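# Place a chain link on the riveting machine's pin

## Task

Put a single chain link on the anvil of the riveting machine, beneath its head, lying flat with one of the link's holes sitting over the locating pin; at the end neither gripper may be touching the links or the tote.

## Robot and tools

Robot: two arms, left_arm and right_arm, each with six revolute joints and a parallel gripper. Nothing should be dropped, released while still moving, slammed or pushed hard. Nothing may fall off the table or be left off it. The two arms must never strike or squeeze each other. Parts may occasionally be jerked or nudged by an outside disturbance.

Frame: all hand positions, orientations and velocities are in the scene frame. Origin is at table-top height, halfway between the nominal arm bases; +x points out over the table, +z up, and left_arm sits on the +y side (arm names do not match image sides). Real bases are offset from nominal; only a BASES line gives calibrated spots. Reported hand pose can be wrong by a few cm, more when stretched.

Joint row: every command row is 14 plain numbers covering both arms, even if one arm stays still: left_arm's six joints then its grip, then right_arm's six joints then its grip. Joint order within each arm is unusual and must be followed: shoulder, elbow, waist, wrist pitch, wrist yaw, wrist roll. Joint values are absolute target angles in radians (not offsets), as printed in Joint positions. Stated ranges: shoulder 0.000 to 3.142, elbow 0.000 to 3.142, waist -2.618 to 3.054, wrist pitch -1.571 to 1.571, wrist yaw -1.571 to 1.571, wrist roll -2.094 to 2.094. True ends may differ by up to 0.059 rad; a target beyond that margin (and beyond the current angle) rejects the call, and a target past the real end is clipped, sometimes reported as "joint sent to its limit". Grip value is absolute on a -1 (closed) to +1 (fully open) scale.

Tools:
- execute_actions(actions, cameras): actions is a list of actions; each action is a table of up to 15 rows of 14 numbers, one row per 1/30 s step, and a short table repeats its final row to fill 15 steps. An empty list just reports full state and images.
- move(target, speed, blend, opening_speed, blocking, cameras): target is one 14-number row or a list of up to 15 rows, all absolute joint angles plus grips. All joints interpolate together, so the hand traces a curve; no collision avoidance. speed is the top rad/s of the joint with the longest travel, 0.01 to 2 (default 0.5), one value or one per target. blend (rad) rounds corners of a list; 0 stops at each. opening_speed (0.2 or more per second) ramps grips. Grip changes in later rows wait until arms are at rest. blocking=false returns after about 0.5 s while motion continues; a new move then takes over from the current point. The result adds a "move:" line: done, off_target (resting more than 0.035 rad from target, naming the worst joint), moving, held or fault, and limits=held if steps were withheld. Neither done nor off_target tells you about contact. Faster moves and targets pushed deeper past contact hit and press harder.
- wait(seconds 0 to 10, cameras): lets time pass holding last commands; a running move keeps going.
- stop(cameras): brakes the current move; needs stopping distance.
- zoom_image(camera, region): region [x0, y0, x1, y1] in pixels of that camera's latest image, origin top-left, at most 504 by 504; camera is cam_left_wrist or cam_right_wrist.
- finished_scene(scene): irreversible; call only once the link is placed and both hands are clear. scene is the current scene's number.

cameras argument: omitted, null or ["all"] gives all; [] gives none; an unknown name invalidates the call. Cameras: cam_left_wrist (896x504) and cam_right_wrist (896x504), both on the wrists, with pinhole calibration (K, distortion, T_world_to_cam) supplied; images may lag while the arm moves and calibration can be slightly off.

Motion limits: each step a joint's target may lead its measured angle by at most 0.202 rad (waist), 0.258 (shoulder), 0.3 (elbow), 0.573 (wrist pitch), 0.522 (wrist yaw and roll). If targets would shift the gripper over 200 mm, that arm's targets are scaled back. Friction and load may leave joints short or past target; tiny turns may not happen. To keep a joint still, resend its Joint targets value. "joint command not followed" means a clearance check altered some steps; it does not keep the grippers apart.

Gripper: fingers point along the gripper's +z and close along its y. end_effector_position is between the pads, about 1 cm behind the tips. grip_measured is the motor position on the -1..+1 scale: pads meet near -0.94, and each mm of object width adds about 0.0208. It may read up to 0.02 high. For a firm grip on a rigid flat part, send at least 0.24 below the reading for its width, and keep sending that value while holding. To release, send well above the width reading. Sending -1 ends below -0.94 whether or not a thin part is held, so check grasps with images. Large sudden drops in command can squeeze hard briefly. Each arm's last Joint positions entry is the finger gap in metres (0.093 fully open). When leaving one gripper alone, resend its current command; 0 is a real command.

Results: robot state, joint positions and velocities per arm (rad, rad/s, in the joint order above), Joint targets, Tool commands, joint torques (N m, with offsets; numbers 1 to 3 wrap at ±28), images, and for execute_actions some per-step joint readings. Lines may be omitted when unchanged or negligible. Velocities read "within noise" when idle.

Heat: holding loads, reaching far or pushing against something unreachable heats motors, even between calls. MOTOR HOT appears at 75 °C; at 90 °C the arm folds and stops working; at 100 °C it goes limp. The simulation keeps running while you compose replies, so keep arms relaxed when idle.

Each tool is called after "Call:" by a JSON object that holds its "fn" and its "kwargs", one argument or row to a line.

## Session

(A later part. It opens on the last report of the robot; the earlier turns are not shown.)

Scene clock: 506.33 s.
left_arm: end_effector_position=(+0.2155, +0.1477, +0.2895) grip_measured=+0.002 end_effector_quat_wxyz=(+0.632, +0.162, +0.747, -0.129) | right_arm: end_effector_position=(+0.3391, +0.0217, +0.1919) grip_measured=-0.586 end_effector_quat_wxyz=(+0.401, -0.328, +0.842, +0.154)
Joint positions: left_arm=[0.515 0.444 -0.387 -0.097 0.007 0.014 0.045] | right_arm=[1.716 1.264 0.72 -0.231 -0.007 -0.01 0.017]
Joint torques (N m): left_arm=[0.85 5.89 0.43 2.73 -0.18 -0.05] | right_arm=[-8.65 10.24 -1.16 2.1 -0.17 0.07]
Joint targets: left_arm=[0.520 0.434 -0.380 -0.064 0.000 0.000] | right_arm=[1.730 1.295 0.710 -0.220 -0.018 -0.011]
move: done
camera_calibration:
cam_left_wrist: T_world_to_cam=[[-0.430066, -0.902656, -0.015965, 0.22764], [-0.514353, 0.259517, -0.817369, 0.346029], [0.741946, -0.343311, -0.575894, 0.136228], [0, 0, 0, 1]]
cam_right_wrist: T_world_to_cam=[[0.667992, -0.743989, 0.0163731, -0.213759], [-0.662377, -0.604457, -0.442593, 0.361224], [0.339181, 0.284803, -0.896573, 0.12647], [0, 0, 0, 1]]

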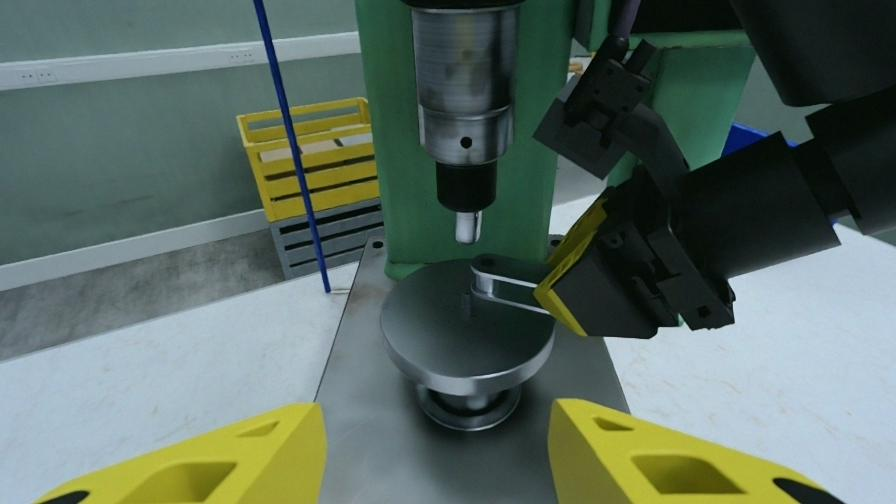

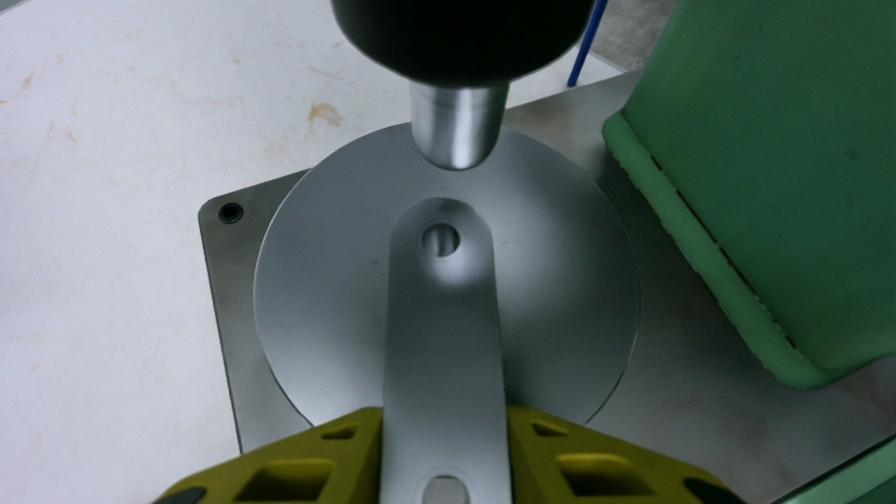

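Call:
{"fn": "move", "kwargs": {
  "target": [
    [0.52,0.434,-0.38,-0.064,0.0,0.0,0.0,1.751,1.246,0.708,-0.198,-0.018,-0.011,-0.82],
    [0.52,0.434,-0.38,-0.064,0.0,0.0,0.0,1.829,1.366,0.704,-0.225,-0.026,-0.011,-0.82]
  ],
  "speed": 0.15
}}

Scene clock: 517.27 s.
left_arm: end_effector_position=(+0.2155, +0.1477, +0.2895) grip_measured=+0.002 end_effector_quat_wxyz=(+0.632, +0.162, +0.747, -0.129) | right_arm: end_effector_position=(+0.3436, +0.0226, +0.1803) grip_measured=-0.586 end_effector_quat_wxyz=(+0.370, -0.331, +0.856, +0.145)
Joint positions: left_arm=[0.515 0.444 -0.387 -0.097 0.007 0.014 0.045] | right_arm=[1.772 1.334 0.712 -0.316 -0.015 -0.01 0.017]
Joint torques (N m): left_arm=[0.85 5.86 0.44 2.74 -0.18 -0.06] | right_arm=[-5.09 10.21 -0.99 2.92 -0.16 0.07]
Joint targets: left_arm=[0.520 0.434 -0.380 -0.064 0.000 0.000] | right_arm=[1.829 1.366 0.704 -0.225 -0.026 -0.011]
move: off_target (right_arm); right_arm: the wrist pitch is farthest, 0.091 rad from its target
camera_calibration:
cam_left_wrist: T_world_to_cam=[[-0.430066, -0.902656, -0.015965, 0.22764], [-0.514353, 0.259517, -0.817369, 0.346029], [0.741946, -0.343311, -0.575894, 0.136228], [0, 0, 0, 1]]
cam_right_wrist: T_world_to_cam=[[0.667772, -0.744293, 0.0104727, -0.214805], [-0.686248, -0.621022, -0.378676, 0.356639], [0.288349, 0.245682, -0.92547, 0.137823], [0, 0, 0, 1]]

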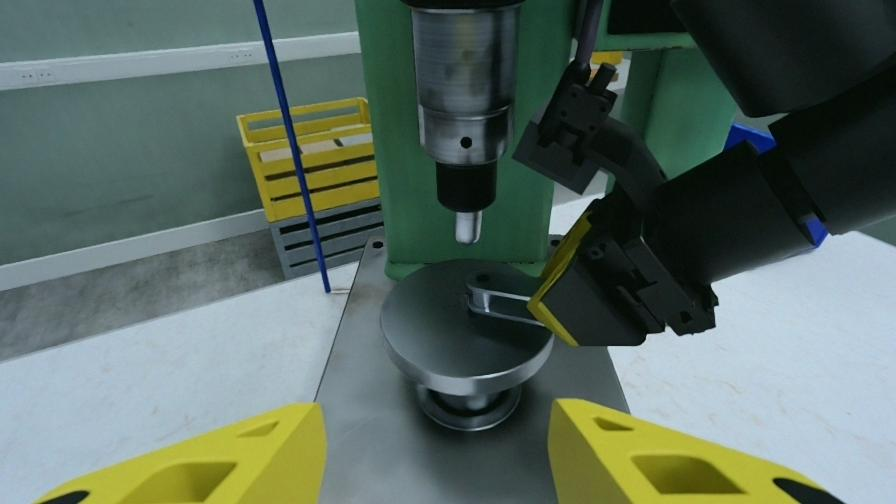

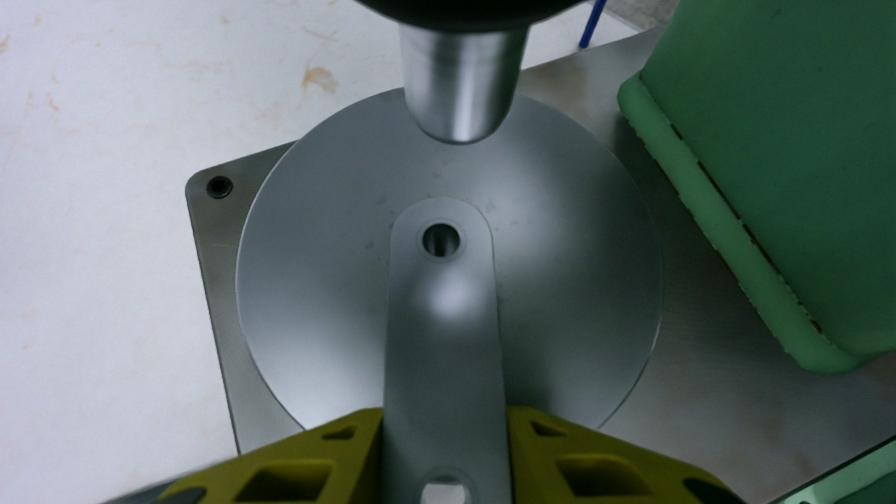

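Call:
{"fn": "move", "kwargs": {
  "target": [0.52,0.434,-0.38,-0.064,0.0,0.0,0.0,1.698,1.275,0.708,-0.237,-0.020,-0.011,-0.82],
  "speed": 0.2
}}

Scene clock: 530.30 s.
left_arm: end_effector_position=(+0.2155, +0.1477, +0.2895) grip_measured=+0.002 end_effector_quat_wxyz=(+0.632, +0.162, +0.747, -0.129) | right_arm: end_effector_position=(+0.3419, +0.0211, +0.1900) grip_measured=-0.586 end_effector_quat_wxyz=(+0.393, -0.328, +0.845, +0.154)
Joint positions: left_arm=[0.515 0.444 -0.387 -0.097 0.007 0.014 0.045] | right_arm=[1.731 1.286 0.712 -0.255 -0.016 -0.01 0.017]
Joint torques (N m): left_arm=[0.84 5.89 0.43 2.73 -0.18 -0.06] | right_arm=[-13.19 6.67 -0.59 2.15 -0.09 0.06]
Heat: left arm: 46 °C; right arm: 47 °C.
Joint targets: left_arm=[0.520 0.434 -0.380 -0.064 0.000 0.000] | right_arm=[1.698 1.275 0.708 -0.237 -0.020 -0.011]
move: done
camera_calibration:
cam_left_wrist: T_world_to_cam=[[-0.430066, -0.902656, -0.015965, 0.22764], [-0.514353, 0.259517, -0.817369, 0.346029], [0.741946, -0.343311, -0.575894, 0.136228], [0, 0, 0, 1]]
cam_right_wrist: T_world_to_cam=[[0.667558, -0.744481, 0.0106918, -0.214787], [-0.669862, -0.606795, -0.427885, 0.361675], [0.32504, 0.278476, -0.90377, 0.13027], [0, 0, 0, 1]]

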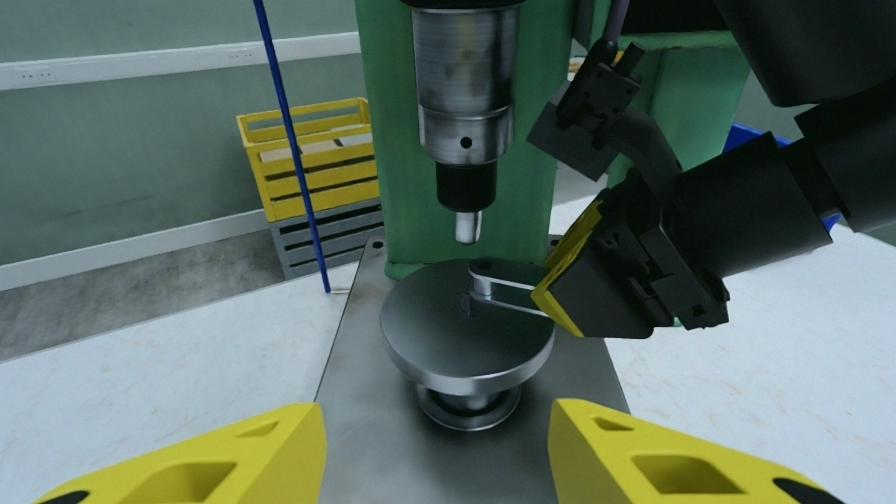

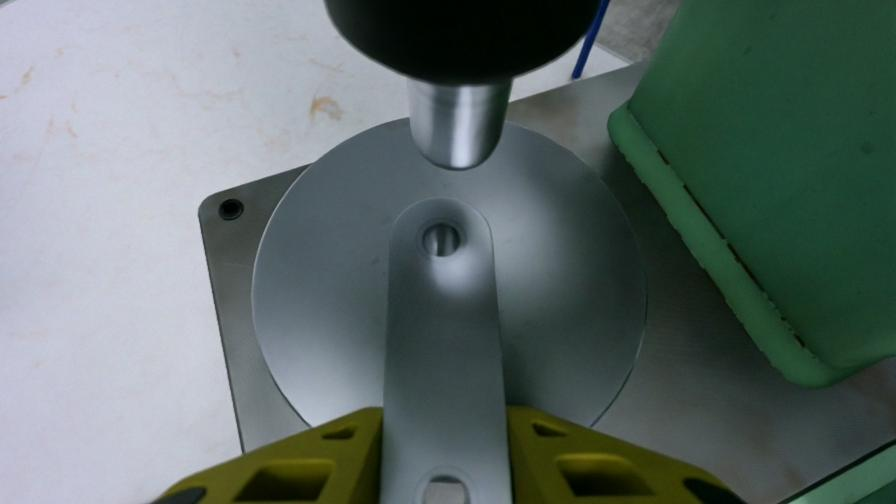

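Call:
{"fn": "zoom_image", "kwargs": {
  "camera": "cam_left_wrist",
  "region": [410, 180, 590, 350]
}}

Scaled by 2.800 from the camera's 896x504 image, which has a finer 1280x720 frame.

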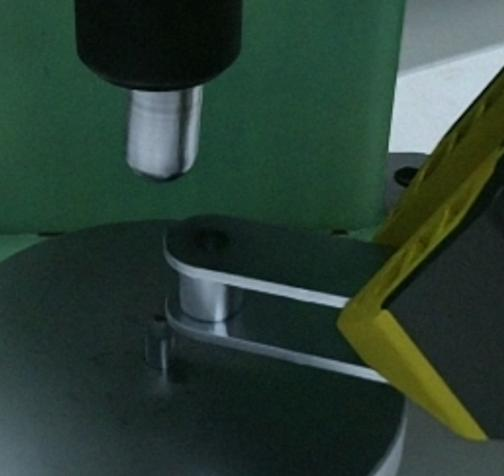

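Call:
{"fn": "zoom_image", "kwargs": {
  "camera": "cam_right_wrist",
  "region": [380, 90, 530, 270]
}}

Scaled by 2.800 from the camera's 896x504 image, which has a finer 1280x720 frame.

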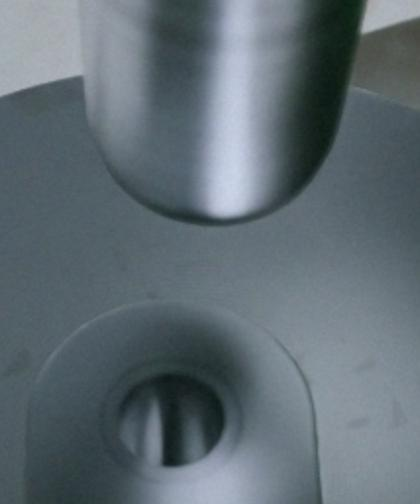

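Call:
{"fn": "move", "kwargs": {
  "target": [0.52,0.434,-0.38,-0.064,0.0,0.0,0.0,1.793,1.368,0.700,-0.260,-0.027,-0.011,-0.82],
  "speed": 0.1
}}

Call:
{"fn": "zoom_image", "kwargs": {
  "camera": "cam_left_wrist",
  "region": [410, 180, 590, 350]
}}

Call:
{"fn": "zoom_image", "kwargs": {
  "camera": "cam_right_wrist",
  "region": [380, 90, 530, 270]
}}

Scene clock: 589.43 s.
left_arm: end_effector_position=(+0.2155, +0.1477, +0.2896) grip_measured=+0.002 end_effector_quat_wxyz=(+0.632, +0.162, +0.747, -0.129) | right_arm: end_effector_position=(+0.3523, +0.0270, +0.1883) grip_measured=-0.586 end_effector_quat_wxyz=(+0.392, -0.326, +0.847, +0.152)
Joint positions: left_arm=[0.515 0.444 -0.387 -0.097 0.007 0.014 0.045] | right_arm=[1.777 1.336 0.707 -0.262 -0.016 -0.01 0.017]
Joint torques (N m): left_arm=[0.84 5.91 0.44 2.73 -0.18 -0.06] | right_arm=[-9.1 10.4 -0.92 1.98 -0.16 0.07]
Heat: left arm: 47 °C; right arm: 57 °C.
Joint targets: left_arm=[0.520 0.434 -0.380 -0.064 0.000 0.000] | right_arm=[1.793 1.368 0.700 -0.260 -0.027 -0.011]
move: done
camera_calibration:
cam_left_wrist: T_world_to_cam=[[-0.43006, -0.902659, -0.0159791, 0.227645], [-0.514067, 0.259394, -0.817588, 0.346132], [0.742148, -0.343398, -0.575582, 0.136147], [0, 0, 0, 1]]
cam_right_wrist: T_world_to_cam=[[0.663883, -0.747761, 0.0106654, -0.215992], [-0.673843, -0.604321, -0.425125, 0.372283], [0.324337, 0.275046, -0.905072, 0.124377], [0, 0, 0, 1]]

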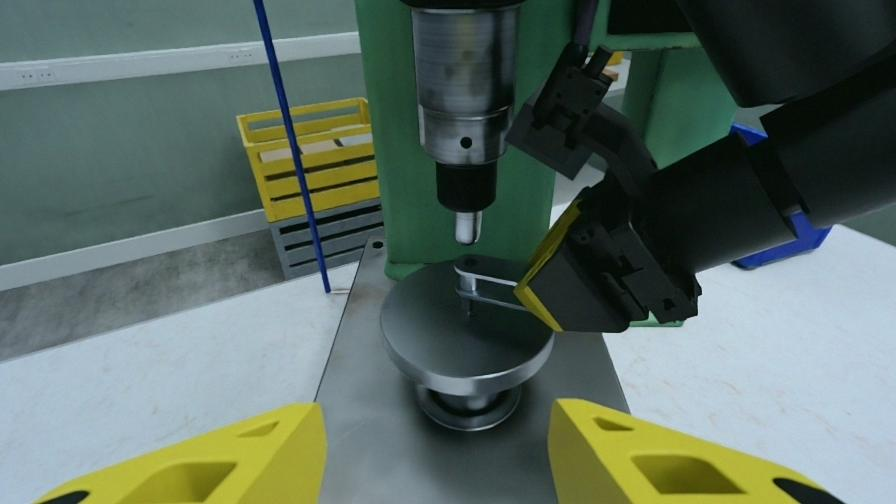

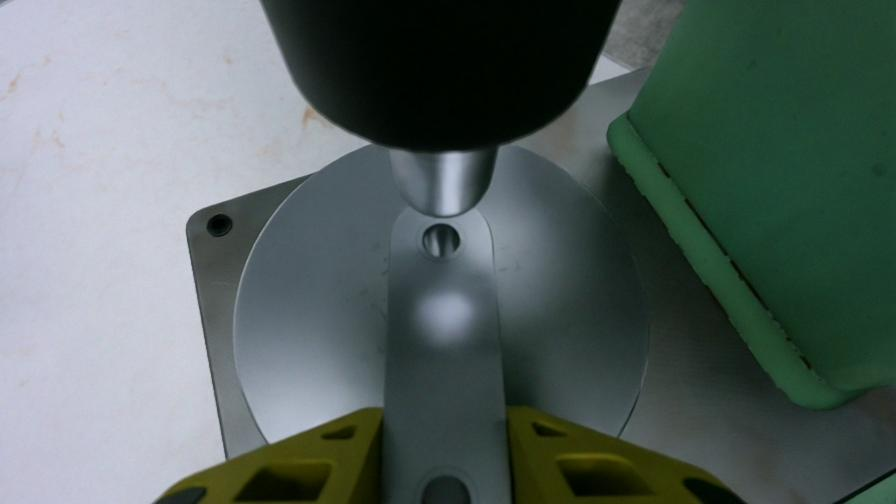

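Scaled by 2.800 from the camera's 896x504 image, which has a finer 1280x720 frame.

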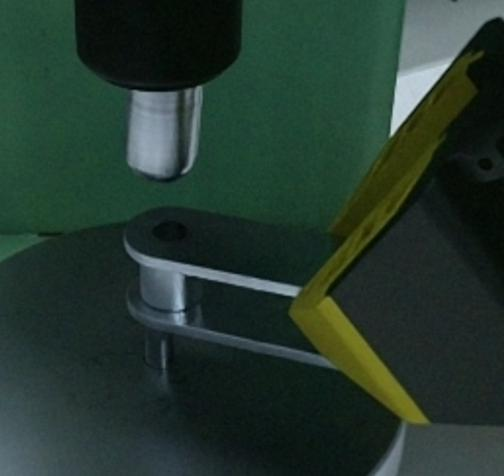

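Scaled by 2.800 from the camera's 896x504 image, which has a finer 1280x720 frame.

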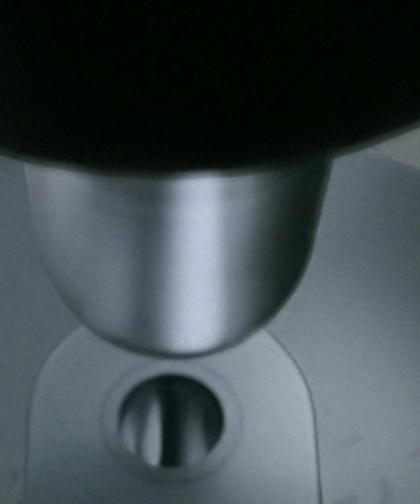

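Call:
{"fn": "move", "kwargs": {
  "target": [0.52,0.434,-0.38,-0.064,0.0,0.0,0.0,1.804,1.370,0.697,-0.238,-0.034,-0.011,-0.82],
  "speed": 0.1
}}

Call:
{"fn": "zoom_image", "kwargs": {
  "camera": "cam_left_wrist",
  "region": [420, 220, 520, 330]
}}

Call:
{"fn": "zoom_image", "kwargs": {
  "camera": "cam_right_wrist",
  "region": [380, 90, 530, 270]
}}

Scene clock: 604.73 s.
left_arm: end_effector_position=(+0.2155, +0.1477, +0.2896) grip_measured=+0.002 end_effector_quat_wxyz=(+0.632, +0.162, +0.747, -0.129) | right_arm: end_effector_position=(+0.3542, +0.0280, +0.1855) grip_measured=-0.586 end_effector_quat_wxyz=(+0.390, -0.326, +0.847, +0.154)
Joint positions: left_arm=[0.515 0.444 -0.387 -0.097 0.007 0.014 0.045] | right_arm=[1.788 1.339 0.704 -0.256 -0.023 -0.01 0.017]
Joint torques (N m): left_arm=[0.85 5.89 0.46 2.73 -0.18 -0.06] | right_arm=[-9.17 10.24 -0.92 2.13 -0.22 0.07]
Joint targets: left_arm=[0.520 0.434 -0.380 -0.064 0.000 0.000] | right_arm=[1.804 1.370 0.697 -0.238 -0.034 -0.011]
move: done
camera_calibration:
cam_left_wrist: T_world_to_cam=[[-0.43006, -0.902659, -0.0159791, 0.227645], [-0.514067, 0.259394, -0.817588, 0.346132], [0.742148, -0.343398, -0.575582, 0.136147], [0, 0, 0, 1]]
cam_right_wrist: T_world_to_cam=[[0.665548, -0.746329, 0.00620504, -0.216177], [-0.67425, -0.604794, -0.423805, 0.372884], [0.320051, 0.277879, -0.905732, 0.122475], [0, 0, 0, 1]]

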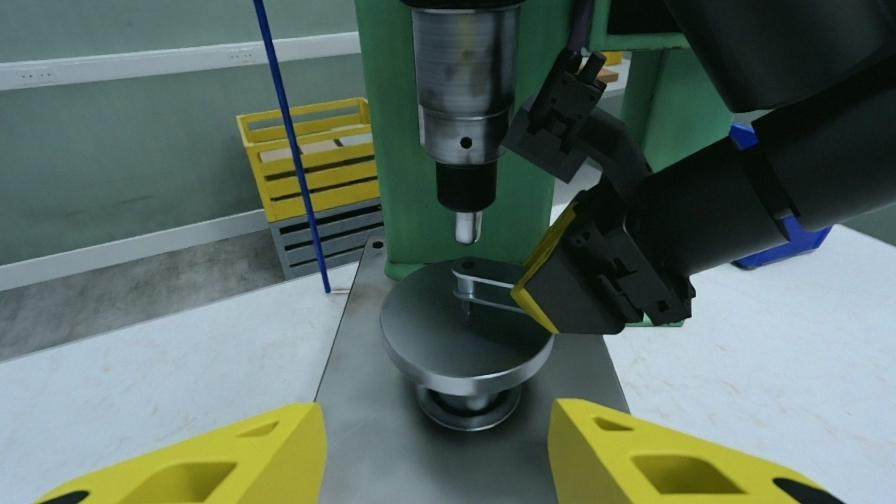

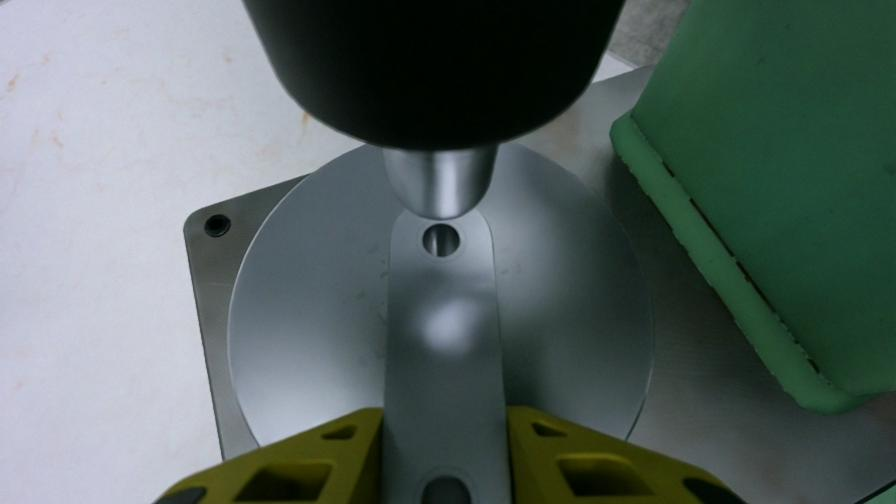

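Scaled by 4.582 from the camera's 896x504 image, which has a finer 1280x720 frame.

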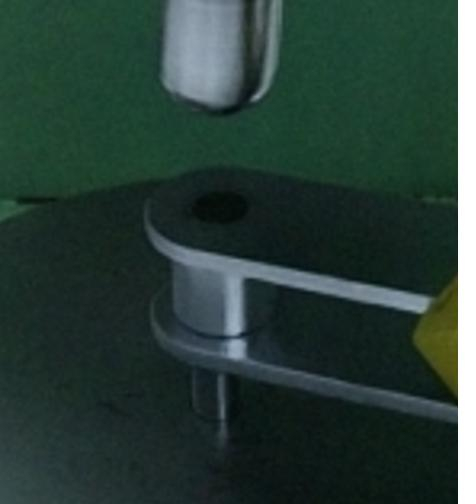

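Scaled by 2.800 from the camera's 896x504 image, which has a finer 1280x720 frame.

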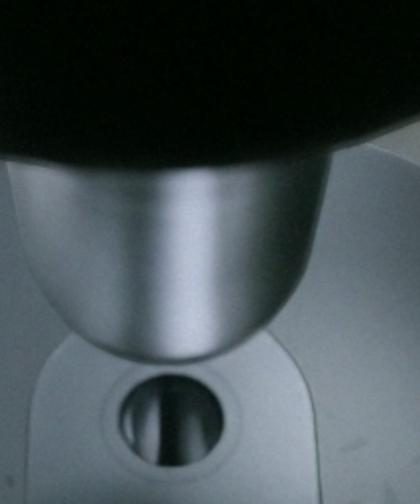

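Call:
{"fn": "move", "kwargs": {
  "target": [
    [0.52,0.434,-0.38,-0.064,0.0,0.0,0.0,1.804,1.342,0.697,-0.238,-0.034,-0.011,-0.82],
    [0.52,0.434,-0.38,-0.064,0.0,0.0,0.0,1.809,1.321,0.697,-0.212,-0.034,-0.011,-0.82]
  ],
  "speed": 0.08
}}

Call:
{"fn": "zoom_image", "kwargs": {
  "camera": "cam_left_wrist",
  "region": [420, 220, 520, 330]
}}

Call:
{"fn": "zoom_image", "kwargs": {
  "camera": "cam_right_wrist",
  "region": [380, 90, 530, 270]
}}

Scene clock: 623.67 s.
left_arm: end_effector_position=(+0.2155, +0.1477, +0.2896) grip_measured=+0.002 end_effector_quat_wxyz=(+0.632, +0.162, +0.747, -0.129) | right_arm: end_effector_position=(+0.3552, +0.0291, +0.1859) grip_measured=-0.586 end_effector_quat_wxyz=(+0.395, -0.325, +0.845, +0.156)
Joint positions: left_arm=[0.515 0.444 -0.387 -0.097 0.007 0.014 0.045] | right_arm=[1.788 1.331 0.704 -0.236 -0.023 -0.01 0.017]
Joint torques (N m): left_arm=[0.88 5.89 0.43 2.73 -0.18 -0.06] | right_arm=[-8.66 6.68 -0.94 2.24 -0.17 0.07]
Heat: left arm: 48 °C; right arm: 51 °C.
Joint targets: left_arm=[0.520 0.434 -0.380 -0.064 0.000 0.000] | right_arm=[1.809 1.321 0.697 -0.212 -0.034 -0.011]
move: done
camera_calibration:
cam_left_wrist: T_world_to_cam=[[-0.43006, -0.902659, -0.0159791, 0.227645], [-0.514067, 0.259394, -0.817588, 0.346132], [0.742148, -0.343398, -0.575582, 0.136147], [0, 0, 0, 1]]
cam_right_wrist: T_world_to_cam=[[0.66571, -0.746185, 0.00613107, -0.216184], [-0.670183, -0.601478, -0.434832, 0.374911], [0.328153, 0.285363, -0.900491, 0.11812], [0, 0, 0, 1]]

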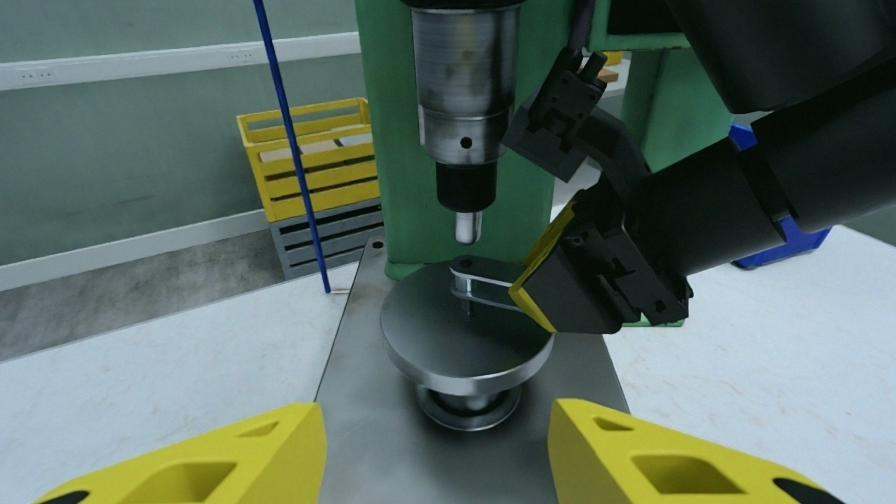

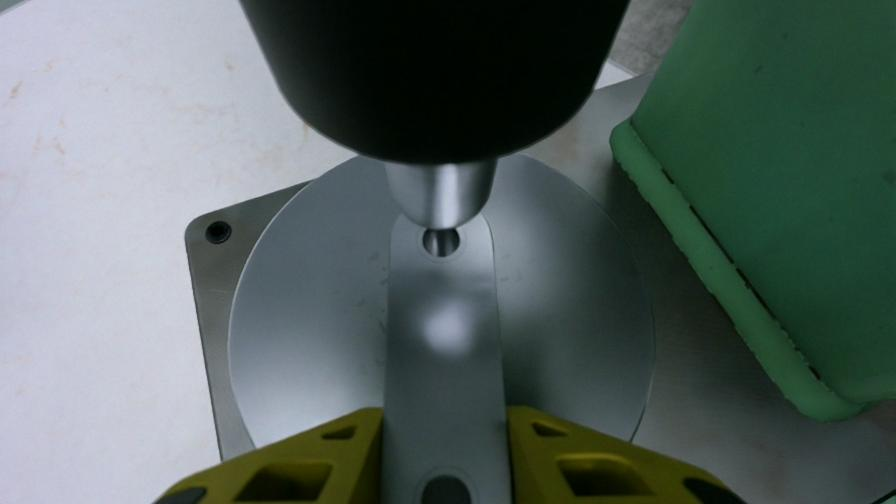

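Scaled by 4.582 from the camera's 896x504 image, which has a finer 1280x720 frame.

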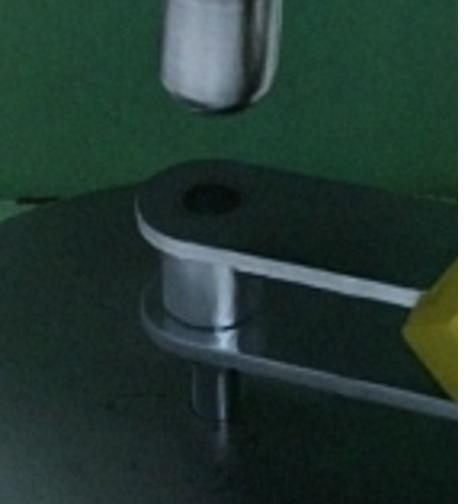

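Scaled by 2.800 from the camera's 896x504 image, which has a finer 1280x720 frame.

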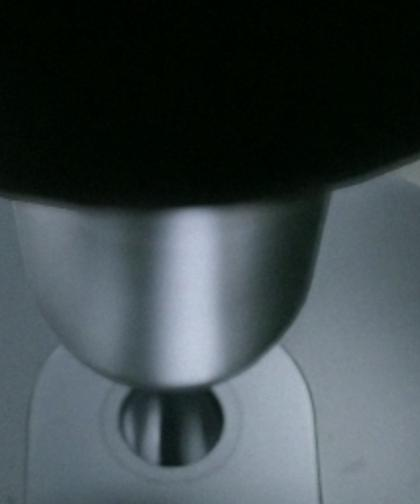

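Call:
{"fn": "move", "kwargs": {
  "target": [0.52,0.434,-0.38,-0.064,0.0,0.0,0.0,1.819,1.287,0.697,-0.176,-0.034,-0.011,-0.82],
  "speed": 0.08
}}

Call:
{"fn": "zoom_image", "kwargs": {
  "camera": "cam_left_wrist",
  "region": [420, 220, 520, 330]
}}

Call:
{"fn": "zoom_image", "kwargs": {
  "camera": "cam_right_wrist",
  "region": [380, 90, 530, 270]
}}

Scene clock: 632.50 s.
left_arm: end_effector_position=(+0.2155, +0.1477, +0.2896) grip_measured=+0.002 end_effector_quat_wxyz=(+0.632, +0.162, +0.747, -0.129) | right_arm: end_effector_position=(+0.3552, +0.0292, +0.1756) grip_measured=-0.586 end_effector_quat_wxyz=(+0.395, -0.325, +0.845, +0.157)
Joint positions: left_arm=[0.515 0.444 -0.387 -0.097 0.007 0.014 0.045] | right_arm=[1.797 1.301 0.704 -0.196 -0.024 -0.01 0.017]
Joint torques (N m): left_arm=[0.88 5.9 0.42 2.73 -0.19 -0.06] | right_arm=[-8.62 6.38 -0.9 2.2 -0.16 0.07]
Joint targets: left_arm=[0.520 0.434 -0.380 -0.064 0.000 0.000] | right_arm=[1.819 1.287 0.697 -0.176 -0.034 -0.011]
move: done
camera_calibration:
cam_left_wrist: T_world_to_cam=[[-0.43006, -0.902659, -0.0159791, 0.227645], [-0.514067, 0.259394, -0.817588, 0.346132], [0.742148, -0.343398, -0.575582, 0.136147], [0, 0, 0, 1]]
cam_right_wrist: T_world_to_cam=[[0.66615, -0.745796, 0.00564408, -0.216075], [-0.669969, -0.601711, -0.43484, 0.370399], [0.327698, 0.285887, -0.90049, 0.109022], [0, 0, 0, 1]]

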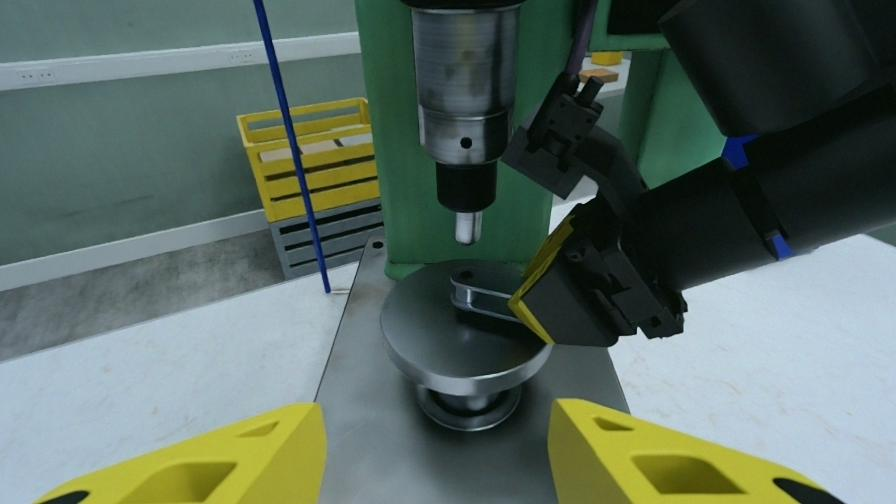

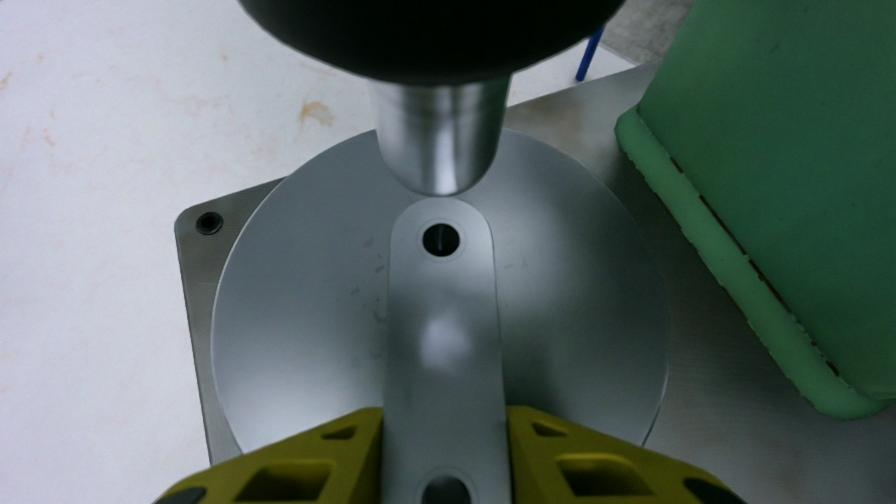

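Scaled by 4.582 from the camera's 896x504 image, which has a finer 1280x720 frame.

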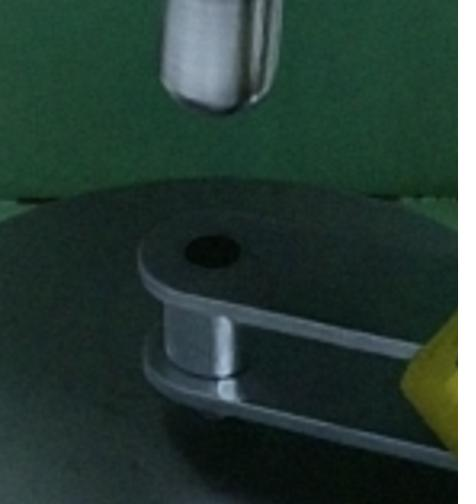

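Scaled by 2.800 from the camera's 896x504 image, which has a finer 1280x720 frame.

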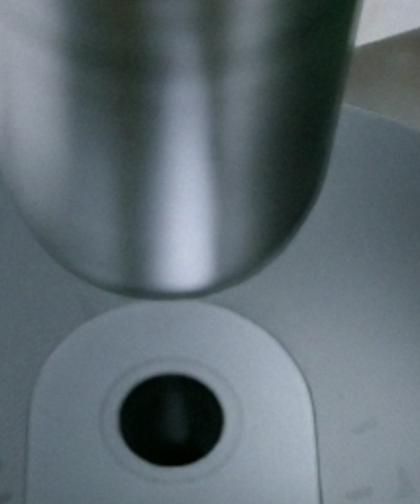

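Call:
{"fn": "move", "kwargs": {
  "target": [0.52,0.434,-0.38,-0.064,0.0,0.0,0.0,1.829,1.259,0.697,-0.138,-0.034,-0.011,-0.82],
  "speed": 0.08
}}

Call:
{"fn": "zoom_image", "kwargs": {
  "camera": "cam_left_wrist",
  "region": [420, 220, 520, 330]
}}

Call:
{"fn": "zoom_image", "kwargs": {
  "camera": "cam_right_wrist",
  "region": [380, 90, 530, 270]
}}

Scene clock: 638.17 s.
left_arm: end_effector_position=(+0.2155, +0.1477, +0.2896) grip_measured=+0.002 end_effector_quat_wxyz=(+0.632, +0.162, +0.747, -0.129) | right_arm: end_effector_position=(+0.3548, +0.0291, +0.1735) grip_measured=-0.586 end_effector_quat_wxyz=(+0.399, -0.325, +0.843, +0.159)
Joint positions: left_arm=[0.515 0.444 -0.387 -0.097 0.007 0.014 0.045] | right_arm=[1.794 1.281 0.704 -0.17 -0.025 -0.01 0.017]
Joint torques (N m): left_arm=[0.88 5.9 0.43 2.73 -0.18 -0.06] | right_arm=[-7.39 5.64 -0.92 2.33 -0.15 0.07]
Joint targets: left_arm=[0.520 0.434 -0.380 -0.064 0.000 0.000] | right_arm=[1.829 1.259 0.697 -0.138 -0.034 -0.011]
move: done
camera_calibration:
cam_left_wrist: T_world_to_cam=[[-0.43006, -0.902659, -0.0159791, 0.227645], [-0.514067, 0.259394, -0.817588, 0.346132], [0.742148, -0.343398, -0.575582, 0.136147], [0, 0, 0, 1]]
cam_right_wrist: T_world_to_cam=[[0.666552, -0.74544, 0.00530294, -0.216024], [-0.66659, -0.599201, -0.443414, 0.369389], [0.333716, 0.292024, -0.896301, 0.104196], [0, 0, 0, 1]]

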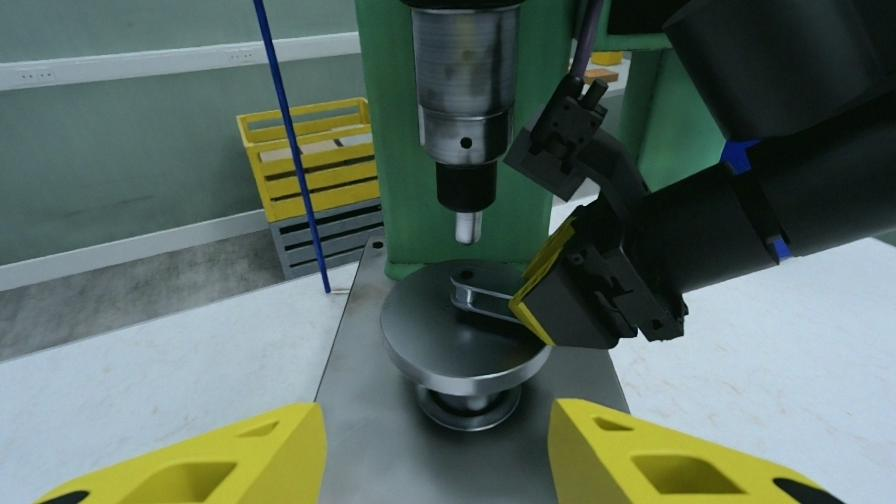

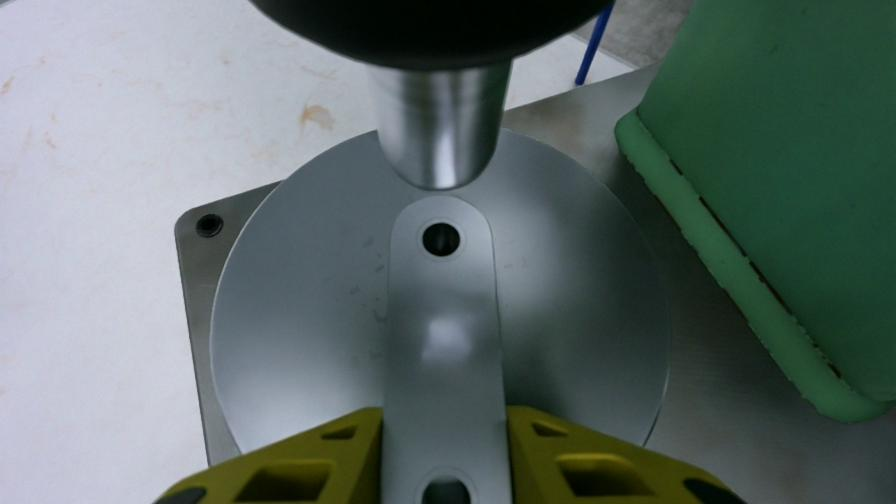

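Scaled by 4.582 from the camera's 896x504 image, which has a finer 1280x720 frame.

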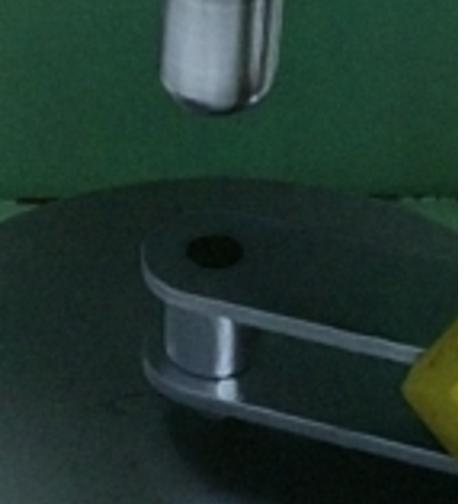

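Scaled by 2.800 from the camera's 896x504 image, which has a finer 1280x720 frame.

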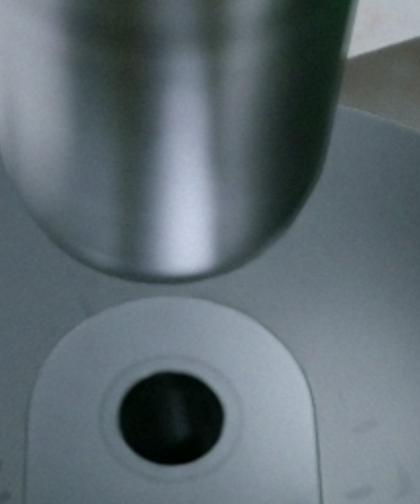

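Call:
{"fn": "zoom_image", "kwargs": {
  "camera": "cam_right_wrist",
  "region": [410, 215, 470, 265]
}}

Call:
{"fn": "zoom_image", "kwargs": {
  "camera": "cam_left_wrist",
  "region": [445, 260, 495, 320]
}}

Scaled by 8.400 from the camera's 896x504 image, which has a finer 1280x720 frame.

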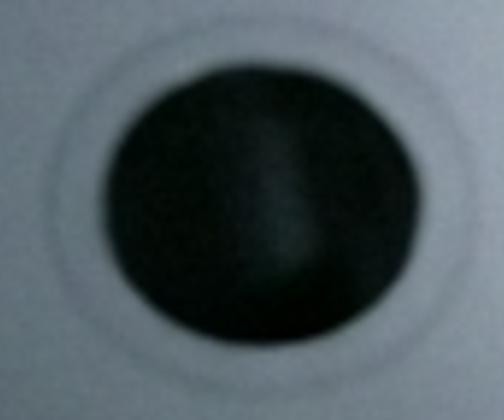

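Scaled by 8.400 from the camera's 896x504 image, which has a finer 1280x720 frame.

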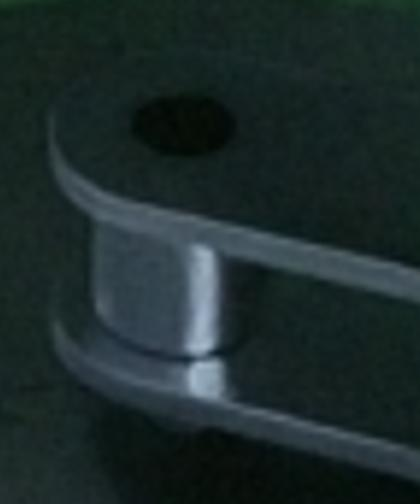

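Call:
{"fn": "move", "kwargs": {
  "target": [0.52,0.434,-0.38,-0.064,0.0,0.0,0.0,1.845,1.236,0.697,-0.128,-0.034,-0.011,-0.82],
  "speed": 0.08,
  "cameras": ["cam_left_wrist", "cam_right_wrist"]
}}

Call:
{"fn": "zoom_image", "kwargs": {
  "camera": "cam_left_wrist",
  "region": [420, 220, 520, 330]
}}

Call:
{"fn": "zoom_image", "kwargs": {
  "camera": "cam_right_wrist",
  "region": [410, 200, 480, 270]
}}

Scene clock: 663.93 s.
left_arm: end_effector_position=(+0.2155, +0.1477, +0.2896) grip_measured=+0.002 end_effector_quat_wxyz=(+0.632, +0.162, +0.747, -0.129) | right_arm: end_effector_position=(+0.3544, +0.0289, +0.1721) grip_measured=-0.586 end_effector_quat_wxyz=(+0.403, -0.324, +0.840, +0.161)
Joint positions: left_arm=[0.515 0.444 -0.387 -0.097 0.007 0.014 0.045] | right_arm=[1.79 1.263 0.704 -0.145 -0.026 -0.01 0.017]
Joint torques (N m): left_arm=[0.85 5.89 0.43 2.72 -0.19 -0.06] | right_arm=[-5.49 5.3 -0.9 2.18 -0.13 0.06]
Joint targets: left_arm=[0.520 0.434 -0.380 -0.064 0.000 0.000] | right_arm=[1.845 1.236 0.697 -0.128 -0.034 -0.011]
move: off_target (right_arm); right_arm: the shoulder is farthest, 0.055 rad from its target
camera_calibration:
cam_left_wrist: T_world_to_cam=[[-0.43006, -0.902659, -0.0159791, 0.227645], [-0.514067, 0.259394, -0.817588, 0.346132], [0.742148, -0.343398, -0.575582, 0.136147], [0, 0, 0, 1]]
cam_right_wrist: T_world_to_cam=[[0.66718, -0.744882, 0.00474704, -0.21596], [-0.662781, -0.596528, -0.452632, 0.368569], [0.339989, 0.298841, -0.891685, 0.099966], [0, 0, 0, 1]]

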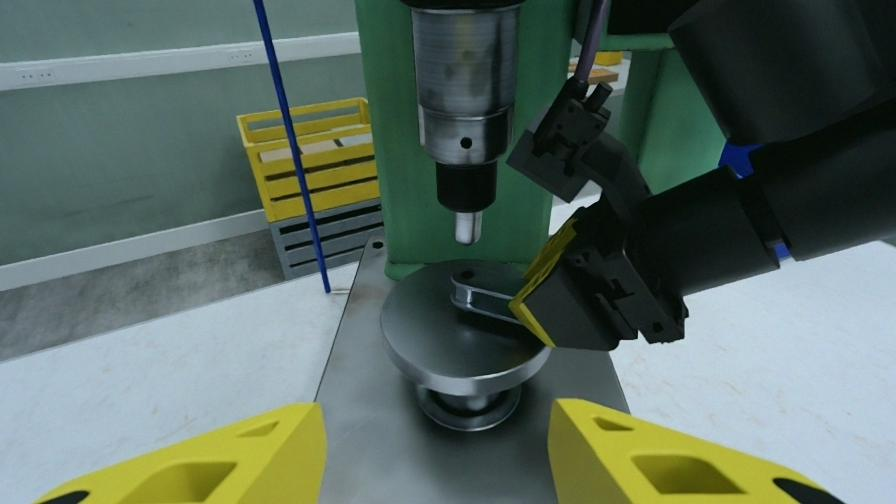

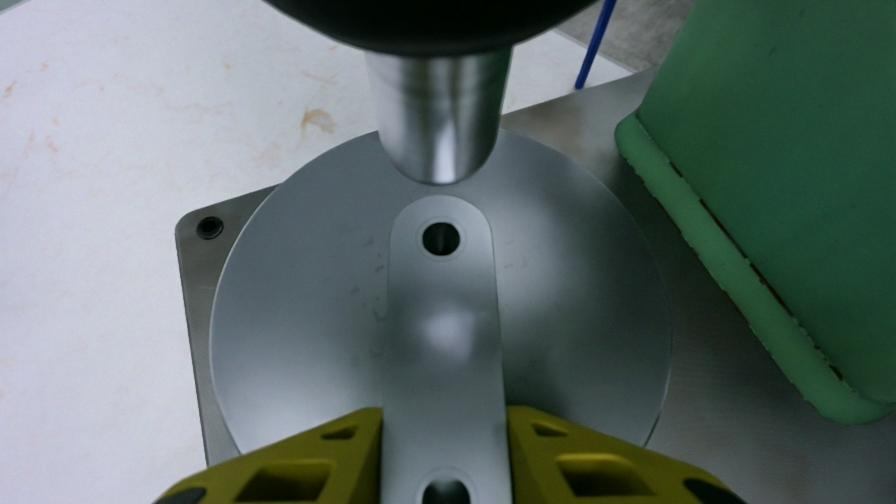

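Scaled by 4.582 from the camera's 896x504 image, which has a finer 1280x720 frame.

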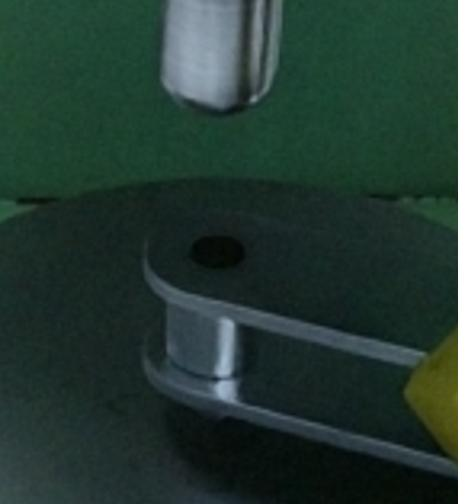

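Scaled by 7.200 from the camera's 896x504 image, which has a finer 1280x720 frame.

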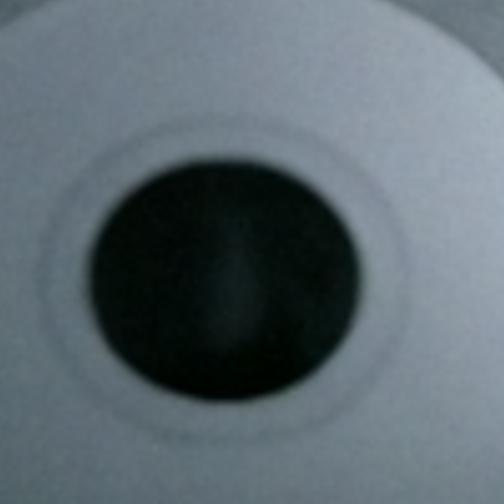

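Call:
{"fn": "move", "kwargs": {
  "target": [
    [0.52,0.434,-0.38,-0.064,0.0,0.0,0.0,1.832,1.262,0.697,-0.178,-0.034,-0.011,-0.82],
    [0.52,0.434,-0.38,-0.064,0.0,0.0,0.0,1.846,1.280,0.697,-0.182,-0.034,-0.011,-0.82],
    [0.52,0.434,-0.38,-0.064,0.0,0.0,0.0,1.832,1.262,0.705,-0.178,-0.034,-0.011,-0.82],
    [0.52,0.434,-0.38,-0.064,0.0,0.0,0.0,1.832,1.262,0.689,-0.178,-0.034,-0.011,-0.82],
    [0.52,0.434,-0.38,-0.064,0.0,0.0,0.0,1.853,1.290,0.697,-0.185,-0.034,-0.011,-0.82]
  ],
  "speed": 0.06
}}

Call:
{"fn": "zoom_image", "kwargs": {
  "camera": "cam_left_wrist",
  "region": [420, 220, 520, 330]
}}

Scene clock: 702.63 s.
left_arm: end_effector_position=(+0.2155, +0.1477, +0.2896) grip_measured=+0.002 end_effector_quat_wxyz=(+0.632, +0.162, +0.747, -0.129) | right_arm: end_effector_position=(+0.3552, +0.0282, +0.1734) grip_measured=-0.586 end_effector_quat_wxyz=(+0.399, -0.324, +0.843, +0.161)
Joint positions: left_arm=[0.515 0.444 -0.387 -0.097 0.007 0.014 0.045] | right_arm=[1.793 1.279 0.7 -0.168 -0.031 -0.01 0.017]
Joint torques (N m): left_arm=[0.84 5.9 0.46 2.73 -0.18 -0.06] | right_arm=[-5.04 8.44 -0.54 1.78 -0.08 0.06]
Joint targets: left_arm=[0.520 0.434 -0.380 -0.064 0.000 0.000] | right_arm=[1.853 1.290 0.697 -0.185 -0.034 -0.011]
move: off_target (right_arm); right_arm: the shoulder is farthest, 0.060 rad from its target
camera_calibration:
cam_left_wrist: T_world_to_cam=[[-0.43006, -0.902659, -0.0159791, 0.227645], [-0.514067, 0.259394, -0.817588, 0.346132], [0.742148, -0.343398, -0.575582, 0.136147], [0, 0, 0, 1]]
cam_right_wrist: T_world_to_cam=[[0.667245, -0.744836, 0.00146747, -0.216532], [-0.666898, -0.598301, -0.444164, 0.369332], [0.331708, 0.295388, -0.895944, 0.104826], [0, 0, 0, 1]]

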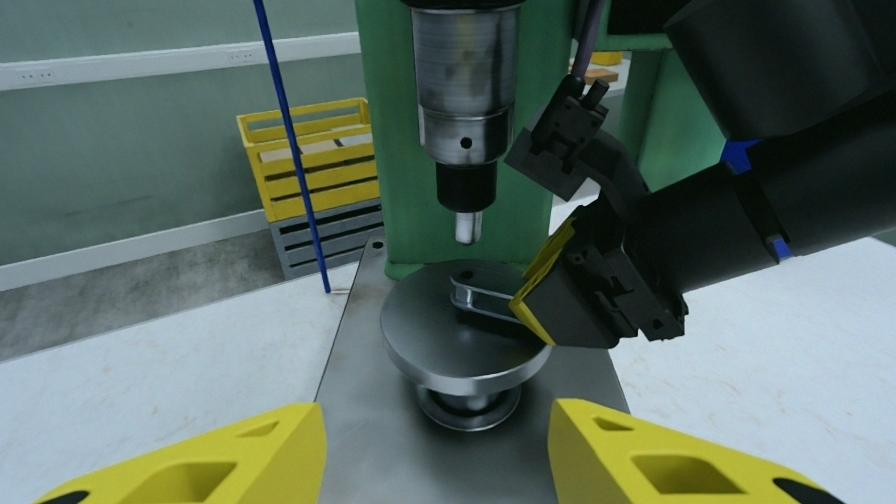

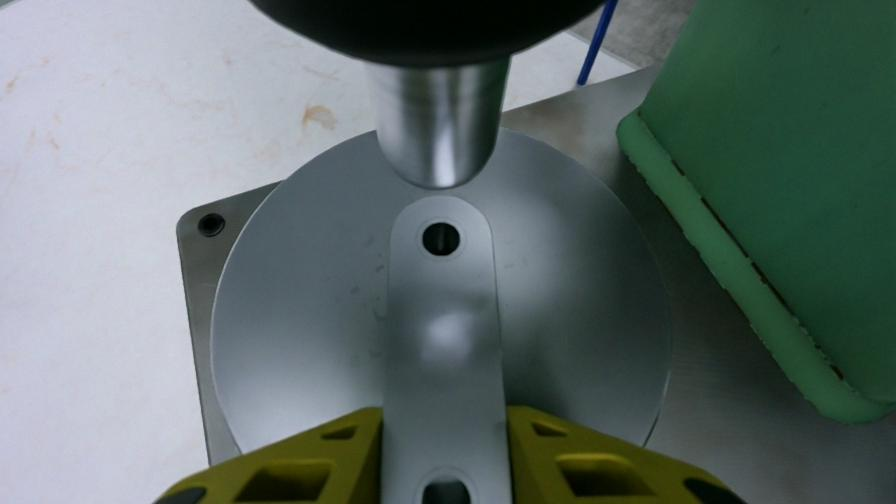

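Scaled by 4.582 from the camera's 896x504 image, which has a finer 1280x720 frame.

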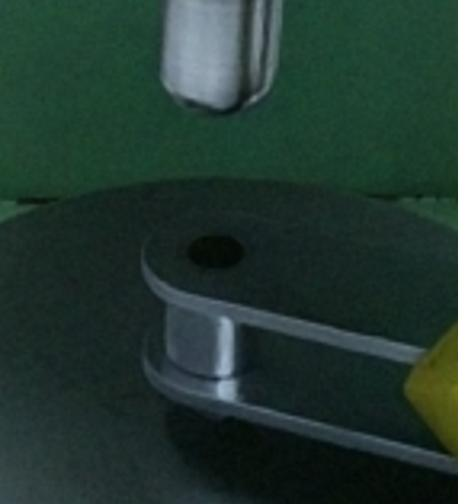

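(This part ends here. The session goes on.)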